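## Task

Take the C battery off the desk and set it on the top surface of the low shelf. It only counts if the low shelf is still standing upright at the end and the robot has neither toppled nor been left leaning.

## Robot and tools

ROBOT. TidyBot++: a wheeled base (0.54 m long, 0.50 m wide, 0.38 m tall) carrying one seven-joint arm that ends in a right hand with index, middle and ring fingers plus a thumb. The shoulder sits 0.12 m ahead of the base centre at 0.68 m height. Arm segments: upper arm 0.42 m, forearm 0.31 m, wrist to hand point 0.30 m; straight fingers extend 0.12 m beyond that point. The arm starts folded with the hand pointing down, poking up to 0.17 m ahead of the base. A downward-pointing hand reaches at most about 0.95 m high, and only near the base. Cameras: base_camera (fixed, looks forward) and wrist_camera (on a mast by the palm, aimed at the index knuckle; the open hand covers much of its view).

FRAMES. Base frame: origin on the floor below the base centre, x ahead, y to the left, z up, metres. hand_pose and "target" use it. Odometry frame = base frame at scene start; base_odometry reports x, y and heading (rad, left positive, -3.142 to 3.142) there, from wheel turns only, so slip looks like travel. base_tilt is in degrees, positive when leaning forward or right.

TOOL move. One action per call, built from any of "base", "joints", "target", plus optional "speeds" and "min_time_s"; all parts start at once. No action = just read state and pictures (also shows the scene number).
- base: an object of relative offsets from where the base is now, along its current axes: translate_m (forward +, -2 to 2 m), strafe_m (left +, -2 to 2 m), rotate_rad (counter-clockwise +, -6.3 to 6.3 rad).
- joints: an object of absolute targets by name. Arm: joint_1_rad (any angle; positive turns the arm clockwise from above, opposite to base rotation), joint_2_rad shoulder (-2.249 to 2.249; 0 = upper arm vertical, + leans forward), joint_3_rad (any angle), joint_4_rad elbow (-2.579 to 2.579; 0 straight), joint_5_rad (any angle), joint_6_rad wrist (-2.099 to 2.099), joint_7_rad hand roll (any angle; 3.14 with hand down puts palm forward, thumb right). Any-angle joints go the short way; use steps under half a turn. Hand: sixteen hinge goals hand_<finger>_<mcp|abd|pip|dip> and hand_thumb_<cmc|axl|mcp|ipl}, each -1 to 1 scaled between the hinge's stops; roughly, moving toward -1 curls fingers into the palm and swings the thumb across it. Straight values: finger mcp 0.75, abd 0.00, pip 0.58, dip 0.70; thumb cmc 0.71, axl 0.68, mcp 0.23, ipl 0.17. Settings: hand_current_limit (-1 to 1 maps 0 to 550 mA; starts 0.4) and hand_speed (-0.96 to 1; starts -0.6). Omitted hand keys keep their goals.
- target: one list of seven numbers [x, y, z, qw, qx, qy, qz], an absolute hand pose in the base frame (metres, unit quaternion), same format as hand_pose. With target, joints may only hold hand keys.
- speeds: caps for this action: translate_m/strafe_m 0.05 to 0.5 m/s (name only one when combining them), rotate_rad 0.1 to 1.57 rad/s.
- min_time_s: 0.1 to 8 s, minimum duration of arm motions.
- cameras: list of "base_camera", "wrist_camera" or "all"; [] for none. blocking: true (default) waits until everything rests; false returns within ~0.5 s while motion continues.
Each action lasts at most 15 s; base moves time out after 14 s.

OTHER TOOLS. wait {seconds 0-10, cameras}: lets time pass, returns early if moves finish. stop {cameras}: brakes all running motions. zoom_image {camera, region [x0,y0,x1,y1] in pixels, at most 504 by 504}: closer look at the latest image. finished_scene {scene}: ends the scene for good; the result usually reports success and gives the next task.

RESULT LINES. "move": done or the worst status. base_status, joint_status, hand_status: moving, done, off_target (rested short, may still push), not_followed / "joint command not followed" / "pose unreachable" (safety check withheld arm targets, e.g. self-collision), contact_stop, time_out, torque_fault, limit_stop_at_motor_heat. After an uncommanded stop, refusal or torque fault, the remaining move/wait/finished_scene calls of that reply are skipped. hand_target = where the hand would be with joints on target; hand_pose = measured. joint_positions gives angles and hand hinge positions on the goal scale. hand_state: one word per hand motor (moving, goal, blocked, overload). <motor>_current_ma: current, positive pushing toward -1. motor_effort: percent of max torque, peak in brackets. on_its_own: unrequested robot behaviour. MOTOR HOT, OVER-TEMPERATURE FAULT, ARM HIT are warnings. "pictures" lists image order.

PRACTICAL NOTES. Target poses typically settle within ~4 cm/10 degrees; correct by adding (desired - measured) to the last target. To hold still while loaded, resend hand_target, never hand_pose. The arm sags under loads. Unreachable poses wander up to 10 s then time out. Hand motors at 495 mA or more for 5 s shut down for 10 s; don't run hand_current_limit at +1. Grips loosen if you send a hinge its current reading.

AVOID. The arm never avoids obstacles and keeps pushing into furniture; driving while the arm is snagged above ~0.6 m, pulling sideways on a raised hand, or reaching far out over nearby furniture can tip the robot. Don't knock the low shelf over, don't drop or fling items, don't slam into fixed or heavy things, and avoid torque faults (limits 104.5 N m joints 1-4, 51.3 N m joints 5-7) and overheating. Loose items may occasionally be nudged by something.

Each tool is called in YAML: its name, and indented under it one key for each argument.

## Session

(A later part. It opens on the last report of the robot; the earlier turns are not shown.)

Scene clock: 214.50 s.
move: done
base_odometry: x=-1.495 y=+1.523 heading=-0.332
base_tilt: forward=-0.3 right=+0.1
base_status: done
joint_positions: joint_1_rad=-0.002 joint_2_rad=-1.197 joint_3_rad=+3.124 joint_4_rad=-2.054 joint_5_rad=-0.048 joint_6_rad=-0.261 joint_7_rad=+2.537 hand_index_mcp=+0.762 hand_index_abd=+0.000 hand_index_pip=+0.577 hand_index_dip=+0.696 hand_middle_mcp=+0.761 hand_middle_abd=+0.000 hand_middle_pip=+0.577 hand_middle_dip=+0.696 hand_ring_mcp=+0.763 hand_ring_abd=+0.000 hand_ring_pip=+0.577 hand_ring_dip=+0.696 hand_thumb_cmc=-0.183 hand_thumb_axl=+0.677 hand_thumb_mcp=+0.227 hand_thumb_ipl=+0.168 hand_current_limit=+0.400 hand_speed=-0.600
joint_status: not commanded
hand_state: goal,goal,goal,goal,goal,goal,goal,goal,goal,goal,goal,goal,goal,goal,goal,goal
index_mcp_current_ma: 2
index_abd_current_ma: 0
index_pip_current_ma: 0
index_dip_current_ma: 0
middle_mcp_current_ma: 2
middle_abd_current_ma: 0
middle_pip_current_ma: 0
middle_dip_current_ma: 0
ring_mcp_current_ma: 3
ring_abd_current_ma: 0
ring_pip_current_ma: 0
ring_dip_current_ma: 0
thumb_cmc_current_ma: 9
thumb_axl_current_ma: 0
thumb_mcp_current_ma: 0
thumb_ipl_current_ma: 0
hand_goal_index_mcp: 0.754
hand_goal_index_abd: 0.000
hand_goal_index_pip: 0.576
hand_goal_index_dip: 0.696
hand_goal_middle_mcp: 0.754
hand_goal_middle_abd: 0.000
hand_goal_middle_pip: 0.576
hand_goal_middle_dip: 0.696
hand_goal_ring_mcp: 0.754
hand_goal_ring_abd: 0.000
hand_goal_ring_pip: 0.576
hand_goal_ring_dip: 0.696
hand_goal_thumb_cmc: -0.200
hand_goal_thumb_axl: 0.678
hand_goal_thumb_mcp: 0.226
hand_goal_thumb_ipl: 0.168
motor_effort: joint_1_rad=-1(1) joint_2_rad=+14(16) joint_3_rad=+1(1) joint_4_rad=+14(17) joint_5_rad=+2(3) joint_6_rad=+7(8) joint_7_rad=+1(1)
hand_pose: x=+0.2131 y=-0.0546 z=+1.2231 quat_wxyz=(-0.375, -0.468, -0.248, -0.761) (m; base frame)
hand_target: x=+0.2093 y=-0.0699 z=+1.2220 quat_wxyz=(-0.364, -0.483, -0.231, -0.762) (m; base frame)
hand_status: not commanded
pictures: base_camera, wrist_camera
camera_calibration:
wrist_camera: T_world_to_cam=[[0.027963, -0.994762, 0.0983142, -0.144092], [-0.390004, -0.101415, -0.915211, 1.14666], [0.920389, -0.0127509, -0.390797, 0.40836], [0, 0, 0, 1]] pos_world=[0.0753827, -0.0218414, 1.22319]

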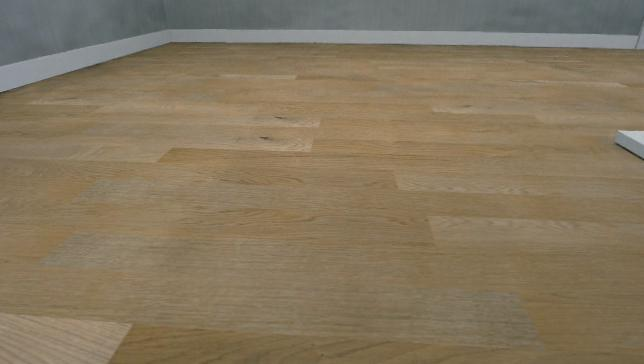

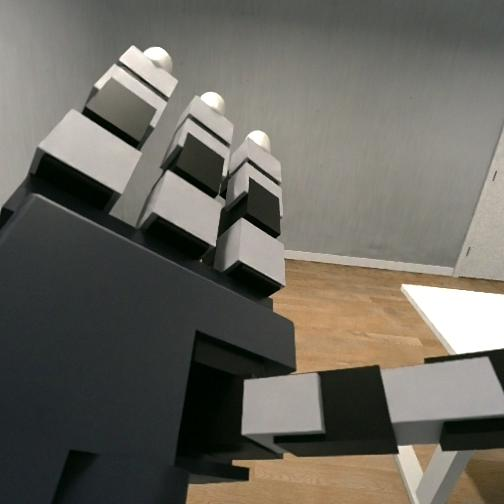

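move:
  base: {"strafe_m":-0.9}
  speeds: {"strafe_m":0.3}
  cameras: ["all"]

Scene clock: 221.53 s.
move: done
base_odometry: x=-1.788 y=+0.672 heading=-0.332
base_tilt: forward=-0.3 right=+0.1
base_status: done
joint_positions: joint_1_rad=-0.001 joint_2_rad=-1.197 joint_3_rad=+3.126 joint_4_rad=-2.054 joint_5_rad=-0.048 joint_6_rad=-0.261 joint_7_rad=+2.537 hand_index_mcp=+0.762 hand_index_abd=+0.000 hand_index_pip=+0.577 hand_index_dip=+0.696 hand_middle_mcp=+0.761 hand_middle_abd=+0.000 hand_middle_pip=+0.577 hand_middle_dip=+0.696 hand_ring_mcp=+0.763 hand_ring_abd=+0.000 hand_ring_pip=+0.577 hand_ring_dip=+0.696 hand_thumb_cmc=-0.183 hand_thumb_axl=+0.677 hand_thumb_mcp=+0.227 hand_thumb_ipl=+0.168 hand_current_limit=+0.400 hand_speed=-0.600
joint_status: not commanded
hand_state: goal,goal,goal,goal,goal,goal,goal,goal,goal,goal,goal,goal,goal,goal,goal,goal
index_mcp_current_ma: 2
index_abd_current_ma: 0
index_pip_current_ma: 0
index_dip_current_ma: 0
middle_mcp_current_ma: 2
middle_abd_current_ma: 0
middle_pip_current_ma: 0
middle_dip_current_ma: 0
ring_mcp_current_ma: 3
ring_abd_current_ma: 0
ring_pip_current_ma: 0
ring_dip_current_ma: 0
thumb_cmc_current_ma: 9
thumb_axl_current_ma: 0
thumb_mcp_current_ma: 0
thumb_ipl_current_ma: 0
hand_goal_index_mcp: 0.754
hand_goal_index_abd: 0.000
hand_goal_index_pip: 0.576
hand_goal_index_dip: 0.696
hand_goal_middle_mcp: 0.754
hand_goal_middle_abd: 0.000
hand_goal_middle_pip: 0.576
hand_goal_middle_dip: 0.696
hand_goal_ring_mcp: 0.754
hand_goal_ring_abd: 0.000
hand_goal_ring_pip: 0.576
hand_goal_ring_dip: 0.696
hand_goal_thumb_cmc: -0.200
hand_goal_thumb_axl: 0.678
hand_goal_thumb_mcp: 0.226
hand_goal_thumb_ipl: 0.168
motor_effort: joint_1_rad=+0(2) joint_2_rad=+14(15) joint_3_rad=+1(3) joint_4_rad=+14(16) joint_5_rad=+1(2) joint_6_rad=+8(8) joint_7_rad=+0(1)
hand_pose: x=+0.2131 y=-0.0557 z=+1.2230 quat_wxyz=(-0.375, -0.469, -0.247, -0.761) (m; base frame)
hand_target: x=+0.2093 y=-0.0699 z=+1.2220 quat_wxyz=(-0.364, -0.483, -0.231, -0.762) (m; base frame)
hand_status: not commanded
pictures: base_camera, wrist_camera
camera_calibration:
wrist_camera: T_world_to_cam=[[0.0269067, -0.994961, 0.0965877, -0.142799], [-0.390093, -0.0994128, -0.915393, 1.14686], [0.920382, -0.0130479, -0.390802, 0.408348], [0, 0, 0, 1]] pos_world=[0.0753862, -0.0227392, 1.2232]

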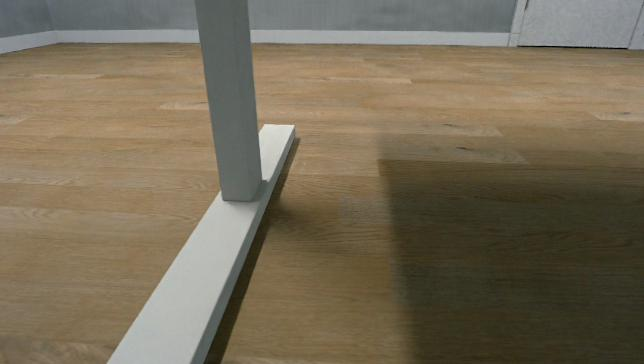

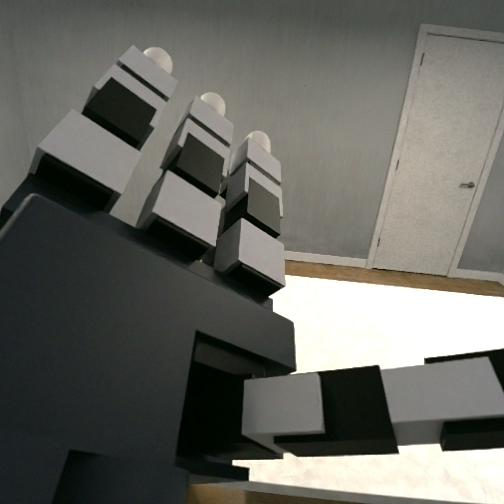

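move:
  base: {"strafe_m":-0.62}
  speeds: {"strafe_m":0.3}
  joints: {"hand_thumb_cmc":0.714,"joint_6_rad":-0.6}
  cameras: ["all"]

Scene clock: 228.77 s.
move: done
base_odometry: x=-1.990 y=+0.086 heading=-0.332
base_tilt: forward=-0.3 right=+0.1
base_status: done
joint_positions: joint_1_rad=-0.001 joint_2_rad=-1.198 joint_3_rad=+3.126 joint_4_rad=-2.049 joint_5_rad=-0.048 joint_6_rad=-0.537 joint_7_rad=+2.537 hand_index_mcp=+0.763 hand_index_abd=+0.000 hand_index_pip=+0.577 hand_index_dip=+0.696 hand_middle_mcp=+0.762 hand_middle_abd=+0.000 hand_middle_pip=+0.577 hand_middle_dip=+0.696 hand_ring_mcp=+0.764 hand_ring_abd=+0.000 hand_ring_pip=+0.577 hand_ring_dip=+0.696 hand_thumb_cmc=+0.719 hand_thumb_axl=+0.677 hand_thumb_mcp=+0.227 hand_thumb_ipl=+0.168 hand_current_limit=+0.400 hand_speed=-0.600
joint_status: all done
hand_state: goal,goal,goal,goal,goal,goal,goal,goal,goal,goal,goal,goal,goal,goal,goal,goal
index_mcp_current_ma: 3
index_abd_current_ma: 0
index_pip_current_ma: 0
index_dip_current_ma: 0
middle_mcp_current_ma: 3
middle_abd_current_ma: 0
middle_pip_current_ma: 0
middle_dip_current_ma: 0
ring_mcp_current_ma: 4
ring_abd_current_ma: 0
ring_pip_current_ma: 0
ring_dip_current_ma: 0
thumb_cmc_current_ma: 1
thumb_axl_current_ma: 0
thumb_mcp_current_ma: 0
thumb_ipl_current_ma: 0
hand_goal_index_mcp: 0.754
hand_goal_index_abd: 0.000
hand_goal_index_pip: 0.576
hand_goal_index_dip: 0.696
hand_goal_middle_mcp: 0.754
hand_goal_middle_abd: 0.000
hand_goal_middle_pip: 0.576
hand_goal_middle_dip: 0.696
hand_goal_ring_mcp: 0.754
hand_goal_ring_abd: 0.000
hand_goal_ring_pip: 0.576
hand_goal_ring_dip: 0.696
hand_goal_thumb_cmc: 0.714
hand_goal_thumb_axl: 0.678
hand_goal_thumb_mcp: 0.226
hand_goal_thumb_ipl: 0.168
motor_effort: joint_1_rad=+0(2) joint_2_rad=+14(17) joint_3_rad=+1(2) joint_4_rad=+15(18) joint_5_rad=+1(2) joint_6_rad=+9(11) joint_7_rad=+0(1)
hand_pose: x=+0.2522 y=-0.0531 z=+1.1513 quat_wxyz=(-0.338, -0.565, -0.301, -0.690) (m; base frame)
hand_target: x=+0.2500 y=-0.0699 z=+1.1401 quat_wxyz=(-0.326, -0.592, -0.283, -0.681) (m; base frame)
hand_status: not commanded
pictures: base_camera, wrist_camera
camera_calibration:
wrist_camera: T_world_to_cam=[[0.0581884, -0.993829, 0.0944405, -0.139674], [-0.620804, -0.110107, -0.776195, 0.994078], [0.781803, -0.0134635, -0.62338, 0.647029], [0, 0, 0, 1]] pos_world=[0.119406, -0.0206455, 1.18813]

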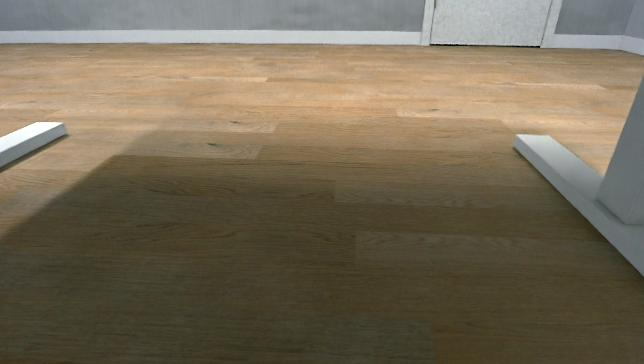

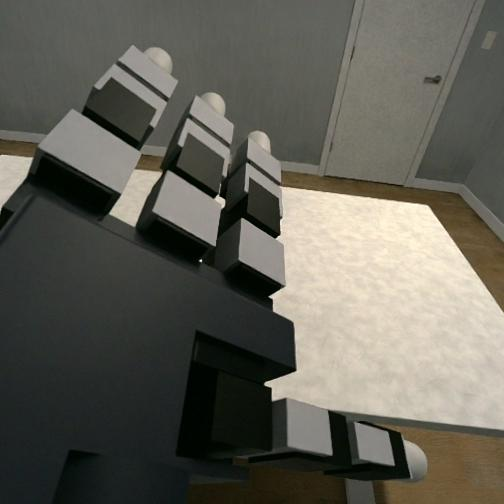

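move:
  joints: {"joint_1_rad":-0.5,"joint_6_rad":-0.7}
  cameras: ["wrist_camera"]

Scene clock: 234.33 s.
move: done
base_odometry: x=-1.990 y=+0.086 heading=-0.332
base_tilt: forward=-0.3 right=+0.1
base_status: not commanded
joint_positions: joint_1_rad=-0.490 joint_2_rad=-1.198 joint_3_rad=+3.126 joint_4_rad=-2.049 joint_5_rad=-0.048 joint_6_rad=-0.608 joint_7_rad=+2.537 hand_index_mcp=+0.763 hand_index_abd=+0.000 hand_index_pip=+0.577 hand_index_dip=+0.696 hand_middle_mcp=+0.762 hand_middle_abd=+0.000 hand_middle_pip=+0.577 hand_middle_dip=+0.696 hand_ring_mcp=+0.764 hand_ring_abd=+0.000 hand_ring_pip=+0.577 hand_ring_dip=+0.696 hand_thumb_cmc=+0.719 hand_thumb_axl=+0.677 hand_thumb_mcp=+0.227 hand_thumb_ipl=+0.168 hand_current_limit=+0.400 hand_speed=-0.600
joint_status: all done
hand_state: goal,goal,goal,goal,goal,goal,goal,goal,goal,goal,goal,goal,goal,goal,goal,goal
index_mcp_current_ma: 3
index_abd_current_ma: 0
index_pip_current_ma: 0
index_dip_current_ma: 0
middle_mcp_current_ma: 3
middle_abd_current_ma: 0
middle_pip_current_ma: 0
middle_dip_current_ma: 0
ring_mcp_current_ma: 4
ring_abd_current_ma: 0
ring_pip_current_ma: 0
ring_dip_current_ma: 0
thumb_cmc_current_ma: 1
thumb_axl_current_ma: 0
thumb_mcp_current_ma: 0
thumb_ipl_current_ma: 0
hand_goal_index_mcp: 0.754
hand_goal_index_abd: 0.000
hand_goal_index_pip: 0.576
hand_goal_index_dip: 0.696
hand_goal_middle_mcp: 0.754
hand_goal_middle_abd: 0.000
hand_goal_middle_pip: 0.576
hand_goal_middle_dip: 0.696
hand_goal_ring_mcp: 0.754
hand_goal_ring_abd: 0.000
hand_goal_ring_pip: 0.576
hand_goal_ring_dip: 0.696
hand_goal_thumb_cmc: 0.714
hand_goal_thumb_axl: 0.678
hand_goal_thumb_mcp: 0.226
hand_goal_thumb_ipl: 0.168
motor_effort: joint_1_rad=-1(2) joint_2_rad=+13(15) joint_3_rad=+1(2) joint_4_rad=+15(16) joint_5_rad=+1(2) joint_6_rad=+9(10) joint_7_rad=+0(1)
hand_pose: x=+0.2675 y=+0.0196 z=+1.1307 quat_wxyz=(-0.155, -0.495, -0.447, -0.729) (m; base frame)
hand_target: x=+0.2744 y=+0.0053 z=+1.1106 quat_wxyz=(-0.140, -0.532, -0.444, -0.708) (m; base frame)
hand_status: not commanded
pictures: wrist_camera
camera_calibration:
wrist_camera: T_world_to_cam=[[0.52518, -0.845932, 0.0926514, -0.192145], [-0.541969, -0.416422, -0.729974, 0.928179], [0.656091, 0.333154, -0.677166, 0.710852], [0, 0, 0, 1]] pos_world=[0.137572, -0.0128507, 1.17671]

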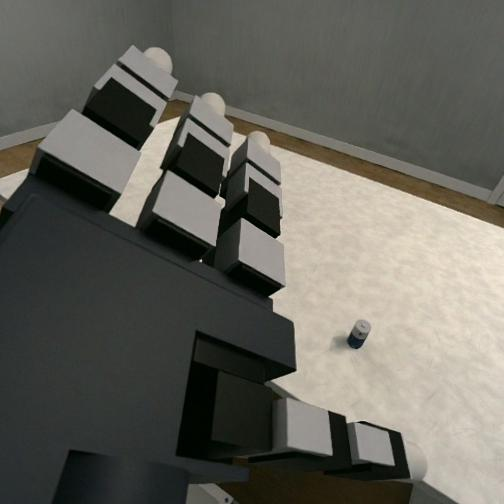

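zoom_image:
  camera: "wrist_camera"
  region: [310, 290, 410, 390]

Scaled by 5.040 from the camera's 504x504 image, which has a finer 720x720 frame.

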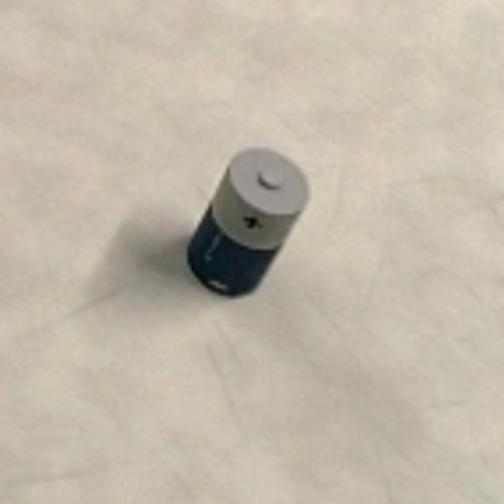

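move:
  joints: {"joint_2_rad":-0.85}
  cameras: ["wrist_camera"]

zoom_image:
  camera: "wrist_camera"
  region: [290, 270, 430, 410]

Scene clock: 257.47 s.
move: done
base_odometry: x=-1.990 y=+0.086 heading=-0.332
base_tilt: forward=-0.3 right=+0.1
base_status: not commanded
joint_positions: joint_1_rad=-0.490 joint_2_rad=-0.861 joint_3_rad=+3.126 joint_4_rad=-2.049 joint_5_rad=-0.048 joint_6_rad=-0.611 joint_7_rad=+2.537 hand_index_mcp=+0.763 hand_index_abd=+0.000 hand_index_pip=+0.577 hand_index_dip=+0.696 hand_middle_mcp=+0.762 hand_middle_abd=+0.000 hand_middle_pip=+0.577 hand_middle_dip=+0.696 hand_ring_mcp=+0.764 hand_ring_abd=+0.000 hand_ring_pip=+0.577 hand_ring_dip=+0.696 hand_thumb_cmc=+0.719 hand_thumb_axl=+0.677 hand_thumb_mcp=+0.227 hand_thumb_ipl=+0.168 hand_current_limit=+0.400 hand_speed=-0.600
joint_status: all done
hand_state: goal,goal,goal,goal,goal,goal,goal,goal,goal,goal,goal,goal,goal,goal,goal,goal
index_mcp_current_ma: 3
index_abd_current_ma: 0
index_pip_current_ma: 0
index_dip_current_ma: 0
middle_mcp_current_ma: 3
middle_abd_current_ma: 0
middle_pip_current_ma: 0
middle_dip_current_ma: 0
ring_mcp_current_ma: 4
ring_abd_current_ma: 0
ring_pip_current_ma: 0
ring_dip_current_ma: 0
thumb_cmc_current_ma: 1
thumb_axl_current_ma: 0
thumb_mcp_current_ma: 0
thumb_ipl_current_ma: 0
hand_goal_index_mcp: 0.754
hand_goal_index_abd: 0.000
hand_goal_index_pip: 0.576
hand_goal_index_dip: 0.696
hand_goal_middle_mcp: 0.754
hand_goal_middle_abd: 0.000
hand_goal_middle_pip: 0.576
hand_goal_middle_dip: 0.696
hand_goal_ring_mcp: 0.754
hand_goal_ring_abd: 0.000
hand_goal_ring_pip: 0.576
hand_goal_ring_dip: 0.696
hand_goal_thumb_cmc: 0.714
hand_goal_thumb_axl: 0.678
hand_goal_thumb_mcp: 0.226
hand_goal_thumb_ipl: 0.168
motor_effort: joint_1_rad=-1(1) joint_2_rad=+6(16) joint_3_rad=+1(1) joint_4_rad=+17(19) joint_5_rad=+2(2) joint_6_rad=+9(9) joint_7_rad=+0(1)
hand_pose: x=+0.3914 y=+0.0857 z=+1.0584 quat_wxyz=(-0.126, -0.584, -0.521, -0.609) (m; base frame)
hand_target: x=+0.3960 y=+0.0717 z=+1.0370 quat_wxyz=(-0.115, -0.620, -0.518, -0.578) (m; base frame)
hand_status: not commanded
pictures: wrist_camera
camera_calibration:
wrist_camera: T_world_to_cam=[[0.549149, -0.833142, 0.065651, -0.176549], [-0.722412, -0.512721, -0.463937, 0.767436], [0.420186, 0.207344, -0.883432, 0.879939], [0, 0, 0, 1]] pos_world=[0.281618, 0.0639404, 1.145]

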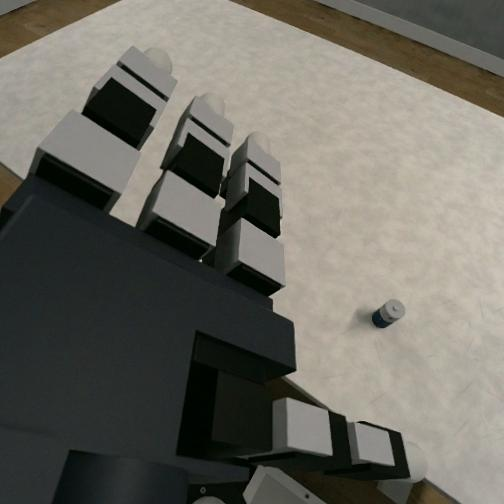

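Scaled by 3.600 from the camera's 504x504 image, which has a finer 720x720 frame.

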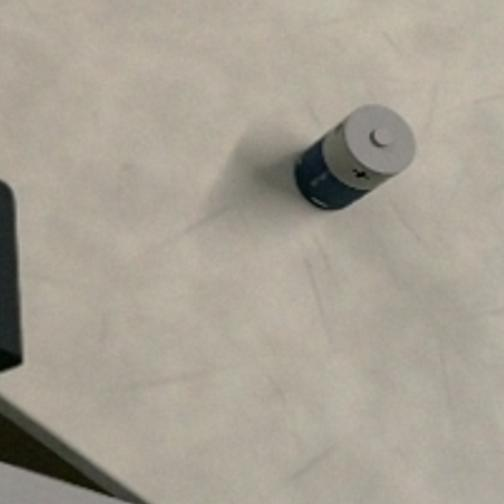

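move:
  base: {"strafe_m":-0.055}
  joints: {"joint_1_rad":0.0,"joint_3_rad":3.142,"joint_5_rad":0.0,"joint_6_rad":-0.325,"joint_7_rad":0.0,"hand_index_mcp":0.342,"hand_index_pip":-0.591,"hand_middle_mcp":0.342,"hand_middle_pip":-0.591,"hand_middle_abd":0.2,"hand_ring_mcp":0.342,"hand_ring_pip":-0.591,"hand_thumb_cmc":-0.571,"hand_thumb_mcp":0.393,"hand_thumb_ipl":0.168}
  cameras: ["wrist_camera"]

move:
  joints: {"joint_2_rad":-0.187,"joint_4_rad":-1.869}
  cameras: ["wrist_camera"]

Scene clock: 304.97 s.
move: done
base_odometry: x=-2.009 y=+0.034 heading=-0.332
base_tilt: forward=-0.3 right=+0.1
base_status: done
joint_positions: joint_1_rad=-0.010 joint_2_rad=-0.860 joint_3_rad=+3.129 joint_4_rad=-2.049 joint_5_rad=-0.047 joint_6_rad=-0.409 joint_7_rad=+0.077 hand_index_mcp=+0.338 hand_index_abd=+0.003 hand_index_pip=-0.586 hand_index_dip=+0.696 hand_middle_mcp=+0.339 hand_middle_abd=+0.200 hand_middle_pip=-0.586 hand_middle_dip=+0.696 hand_ring_mcp=+0.338 hand_ring_abd=+0.001 hand_ring_pip=-0.586 hand_ring_dip=+0.696 hand_thumb_cmc=-0.567 hand_thumb_axl=+0.677 hand_thumb_mcp=+0.389 hand_thumb_ipl=+0.168 hand_current_limit=+0.400 hand_speed=-0.600
joint_status: all done
hand_state: goal,goal,goal,goal,goal,goal,goal,goal,goal,goal,goal,goal,goal,goal,goal,goal
index_mcp_current_ma: -1
index_abd_current_ma: 0
index_pip_current_ma: 1
index_dip_current_ma: 0
middle_mcp_current_ma: -1
middle_abd_current_ma: 0
middle_pip_current_ma: 1
middle_dip_current_ma: 0
ring_mcp_current_ma: -1
ring_abd_current_ma: 0
ring_pip_current_ma: 1
ring_dip_current_ma: 0
thumb_cmc_current_ma: 0
thumb_axl_current_ma: 0
thumb_mcp_current_ma: -1
thumb_ipl_current_ma: 0
hand_goal_index_mcp: 0.342
hand_goal_index_abd: 0.000
hand_goal_index_pip: -0.590
hand_goal_index_dip: 0.696
hand_goal_middle_mcp: 0.342
hand_goal_middle_abd: 0.200
hand_goal_middle_pip: -0.590
hand_goal_middle_dip: 0.696
hand_goal_ring_mcp: 0.342
hand_goal_ring_abd: 0.000
hand_goal_ring_pip: -0.590
hand_goal_ring_dip: 0.696
hand_goal_thumb_cmc: -0.570
hand_goal_thumb_axl: 0.678
hand_goal_thumb_mcp: 0.394
hand_goal_thumb_ipl: 0.168
motor_effort: joint_1_rad=-1(1) joint_2_rad=+7(7) joint_3_rad=+1(3) joint_4_rad=+16(19) joint_5_rad=+1(3) joint_6_rad=+8(9) joint_7_rad=+0(2)
hand_pose: x=+0.3900 y=+0.0343 z=+0.9792 quat_wxyz=(+0.492, -0.526, +0.487, -0.495) (m; base frame)
hand_target: x=+0.4000 y=+0.0239 z=+1.0143 quat_wxyz=(+0.516, -0.483, +0.483, -0.516) (m; base frame)
hand_status: not commanded
pictures: wrist_camera
camera_calibration:
wrist_camera: T_world_to_cam=[[-0.00360516, 0.726209, -0.687465, 0.68617], [-0.758041, 0.446384, 0.475516, -0.235622], [0.652197, 0.522841, 0.548887, -0.682578], [0, 0, 0, 1]] pos_world=[0.269038, -0.0362455, 0.958418]

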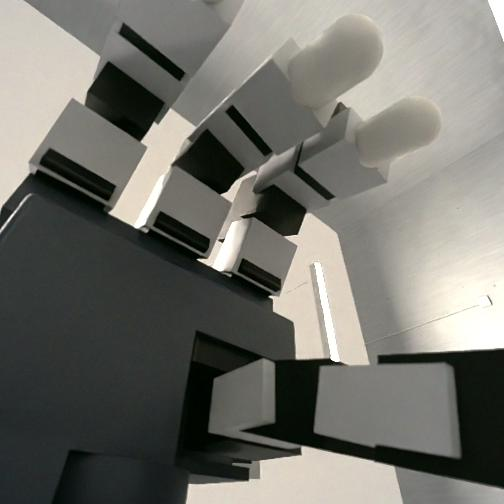

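Scene clock: 306.87 s.
move: done
base_odometry: x=-2.009 y=+0.034 heading=-0.332
base_tilt: forward=-0.3 right=+0.1
base_status: not commanded
joint_positions: joint_1_rad=-0.010 joint_2_rad=-0.196 joint_3_rad=+3.129 joint_4_rad=-1.912 joint_5_rad=-0.047 joint_6_rad=-0.406 joint_7_rad=+0.075 hand_index_mcp=+0.338 hand_index_abd=+0.003 hand_index_pip=-0.586 hand_index_dip=+0.696 hand_middle_mcp=+0.339 hand_middle_abd=+0.200 hand_middle_pip=-0.586 hand_middle_dip=+0.696 hand_ring_mcp=+0.338 hand_ring_abd=+0.001 hand_ring_pip=-0.586 hand_ring_dip=+0.696 hand_thumb_cmc=-0.567 hand_thumb_axl=+0.677 hand_thumb_mcp=+0.389 hand_thumb_ipl=+0.168 hand_current_limit=+0.400 hand_speed=-0.600
joint_status: all done
hand_state: goal,goal,goal,goal,goal,goal,goal,goal,goal,goal,goal,goal,goal,goal,goal,goal
index_mcp_current_ma: -1
index_abd_current_ma: 0
index_pip_current_ma: 1
index_dip_current_ma: 0
middle_mcp_current_ma: -1
middle_abd_current_ma: 0
middle_pip_current_ma: 1
middle_dip_current_ma: 0
ring_mcp_current_ma: -1
ring_abd_current_ma: 0
ring_pip_current_ma: 1
ring_dip_current_ma: 0
thumb_cmc_current_ma: 0
thumb_axl_current_ma: 0
thumb_mcp_current_ma: -1
thumb_ipl_current_ma: 0
hand_goal_index_mcp: 0.342
hand_goal_index_abd: 0.000
hand_goal_index_pip: -0.590
hand_goal_index_dip: 0.696
hand_goal_middle_mcp: 0.342
hand_goal_middle_abd: 0.200
hand_goal_middle_pip: -0.590
hand_goal_middle_dip: 0.696
hand_goal_ring_mcp: 0.342
hand_goal_ring_abd: 0.000
hand_goal_ring_pip: -0.590
hand_goal_ring_dip: 0.696
hand_goal_thumb_cmc: -0.570
hand_goal_thumb_axl: 0.678
hand_goal_thumb_mcp: 0.394
hand_goal_thumb_ipl: 0.168
motor_effort: joint_1_rad=-1(1) joint_2_rad=-11(13) joint_3_rad=+0(1) joint_4_rad=+17(19) joint_5_rad=+2(2) joint_6_rad=+7(9) joint_7_rad=+0(1)
hand_pose: x=+0.5591 y=+0.0368 z=+0.8185 quat_wxyz=(+0.349, -0.637, +0.597, -0.342) (m; base frame)
hand_target: x=+0.5905 y=+0.0238 z=+0.8559 quat_wxyz=(+0.380, -0.596, +0.597, -0.380) (m; base frame)
hand_status: not commanded
pictures: wrist_camera
camera_calibration:
wrist_camera: T_world_to_cam=[[-0.347027, 0.725282, -0.59459, 0.690471], [-0.419145, 0.447211, 0.790139, -0.47914], [0.838981, 0.523419, 0.148804, -0.482913], [0, 0, 0, 1]] pos_world=[0.443938, -0.0337439, 0.860994]

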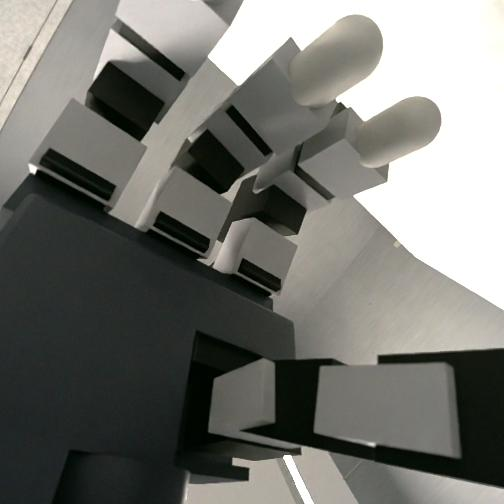

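move:
  target: [0.584, 0.0, 0.855, 0.3798, -0.5964, 0.5964, -0.3798]
  min_time_s: 2
  cameras: ["wrist_camera"]

zoom_image:
  camera: "wrist_camera"
  region: [270, 0, 504, 234]

Scene clock: 315.03 s.
move: done
base_odometry: x=-2.009 y=+0.034 heading=-0.332
base_tilt: forward=-0.3 right=+0.1
base_status: not commanded
joint_positions: joint_1_rad=+0.692 joint_2_rad=-0.196 joint_3_rad=+2.720 joint_4_rad=-1.912 joint_5_rad=-0.672 joint_6_rad=-0.406 joint_7_rad=+0.637 hand_index_mcp=+0.338 hand_index_abd=+0.003 hand_index_pip=-0.586 hand_index_dip=+0.696 hand_middle_mcp=+0.339 hand_middle_abd=+0.200 hand_middle_pip=-0.586 hand_middle_dip=+0.696 hand_ring_mcp=+0.338 hand_ring_abd=+0.001 hand_ring_pip=-0.586 hand_ring_dip=+0.696 hand_thumb_cmc=-0.568 hand_thumb_axl=+0.677 hand_thumb_mcp=+0.389 hand_thumb_ipl=+0.168 hand_current_limit=+0.400 hand_speed=-0.600
joint_status: not commanded
hand_state: goal,goal,goal,goal,goal,goal,goal,goal,goal,goal,goal,goal,goal,goal,goal,goal
index_mcp_current_ma: -1
index_abd_current_ma: 0
index_pip_current_ma: 1
index_dip_current_ma: 0
middle_mcp_current_ma: -1
middle_abd_current_ma: 0
middle_pip_current_ma: 1
middle_dip_current_ma: 0
ring_mcp_current_ma: -1
ring_abd_current_ma: 0
ring_pip_current_ma: 1
ring_dip_current_ma: 0
thumb_cmc_current_ma: 0
thumb_axl_current_ma: 0
thumb_mcp_current_ma: -1
thumb_ipl_current_ma: 0
hand_goal_index_mcp: 0.342
hand_goal_index_abd: 0.000
hand_goal_index_pip: -0.590
hand_goal_index_dip: 0.696
hand_goal_middle_mcp: 0.342
hand_goal_middle_abd: 0.200
hand_goal_middle_pip: -0.590
hand_goal_middle_dip: 0.696
hand_goal_ring_mcp: 0.342
hand_goal_ring_abd: 0.000
hand_goal_ring_pip: -0.590
hand_goal_ring_dip: 0.696
hand_goal_thumb_cmc: -0.570
hand_goal_thumb_axl: 0.678
hand_goal_thumb_mcp: 0.394
hand_goal_thumb_ipl: 0.168
motor_effort: joint_1_rad=+0(1) joint_2_rad=-9(12) joint_3_rad=+2(2) joint_4_rad=+18(18) joint_5_rad=+0(2) joint_6_rad=+6(7) joint_7_rad=+1(1)
hand_pose: x=+0.5765 y=-0.0163 z=+0.8271 quat_wxyz=(+0.363, -0.583, +0.629, -0.364) (m; base frame)
hand_target: x=+0.5840 y=+0.0000 z=+0.8550 quat_wxyz=(+0.380, -0.596, +0.596, -0.380) (m; base frame)
hand_status: done (0.033 m and 4.8 deg from the pose sent, 0.058 m and 7.3 deg at the start)
pictures: wrist_camera
camera_calibration:
wrist_camera: T_world_to_cam=[[-0.228593, 0.786927, -0.573141, 0.65516], [-0.416921, 0.452875, 0.788087, -0.454293], [0.879729, 0.419106, 0.224562, -0.558776], [0, 0, 0, 1]] pos_world=[0.451932, -0.0756392, 0.859002]

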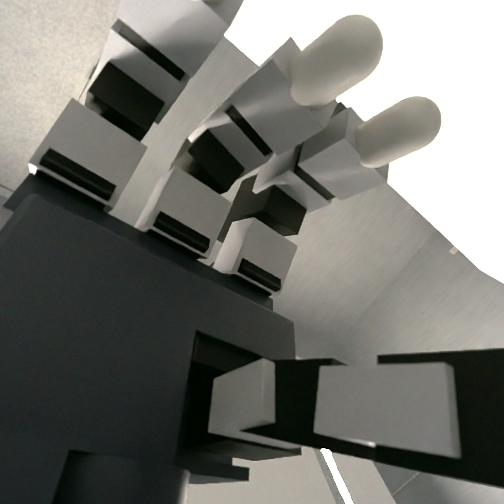

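Scaled by 2.154 from the camera's 504x504 image, which has a finer 720x720 frame.

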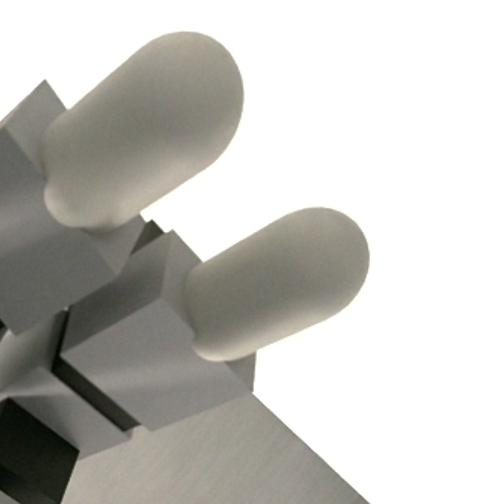

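move:
  joints: {"joint_1_rad":0.01,"joint_2_rad":-0.178,"joint_3_rad":3.155,"joint_4_rad":-1.826,"joint_5_rad":0.047,"joint_6_rad":-0.244,"joint_7_rad":-0.075}
  cameras: ["wrist_camera"]

Scene clock: 323.90 s.
move: done
base_odometry: x=-2.009 y=+0.034 heading=-0.332
base_tilt: forward=-0.3 right=+0.0
base_status: not commanded
joint_positions: joint_1_rad=+0.022 joint_2_rad=-0.195 joint_3_rad=+3.127 joint_4_rad=-1.869 joint_5_rad=-0.011 joint_6_rad=-0.327 joint_7_rad=+0.001 hand_index_mcp=+0.338 hand_index_abd=+0.003 hand_index_pip=-0.586 hand_index_dip=+0.696 hand_middle_mcp=+0.339 hand_middle_abd=+0.200 hand_middle_pip=-0.586 hand_middle_dip=+0.696 hand_ring_mcp=+0.338 hand_ring_abd=+0.001 hand_ring_pip=-0.586 hand_ring_dip=+0.696 hand_thumb_cmc=-0.568 hand_thumb_axl=+0.677 hand_thumb_mcp=+0.389 hand_thumb_ipl=+0.168 hand_current_limit=+0.400 hand_speed=-0.600
joint_status: all done
hand_state: goal,goal,goal,goal,goal,goal,goal,goal,goal,goal,goal,goal,goal,goal,goal,goal
index_mcp_current_ma: -1
index_abd_current_ma: 0
index_pip_current_ma: 1
index_dip_current_ma: 0
middle_mcp_current_ma: -1
middle_abd_current_ma: 0
middle_pip_current_ma: 1
middle_dip_current_ma: 0
ring_mcp_current_ma: -1
ring_abd_current_ma: 0
ring_pip_current_ma: 1
ring_dip_current_ma: 0
thumb_cmc_current_ma: 0
thumb_axl_current_ma: 0
thumb_mcp_current_ma: -1
thumb_ipl_current_ma: 0
hand_goal_index_mcp: 0.342
hand_goal_index_abd: 0.000
hand_goal_index_pip: -0.590
hand_goal_index_dip: 0.696
hand_goal_middle_mcp: 0.342
hand_goal_middle_abd: 0.200
hand_goal_middle_pip: -0.590
hand_goal_middle_dip: 0.696
hand_goal_ring_mcp: 0.342
hand_goal_ring_abd: 0.000
hand_goal_ring_pip: -0.590
hand_goal_ring_dip: 0.696
hand_goal_thumb_cmc: -0.570
hand_goal_thumb_axl: 0.678
hand_goal_thumb_mcp: 0.394
hand_goal_thumb_ipl: 0.168
motor_effort: joint_1_rad=-1(1) joint_2_rad=-11(12) joint_3_rad=+0(3) joint_4_rad=+17(19) joint_5_rad=+2(2) joint_6_rad=+7(8) joint_7_rad=+0(1)
hand_pose: x=+0.5889 y=+0.0229 z=+0.8595 quat_wxyz=(+0.382, -0.591, +0.599, -0.381) (m; base frame)
hand_target: x=+0.6182 y=+0.0110 z=+0.8966 quat_wxyz=(+0.412, -0.555, +0.591, -0.415) (m; base frame)
hand_status: not commanded
pictures: wrist_camera
camera_calibration:
wrist_camera: T_world_to_cam=[[-0.229302, 0.760525, -0.607472, 0.676248], [-0.483922, 0.452429, 0.749085, -0.419455], [0.844536, 0.465735, 0.264292, -0.607945], [0, 0, 0, 1]] pos_world=[0.465513, -0.0413891, 0.885684]

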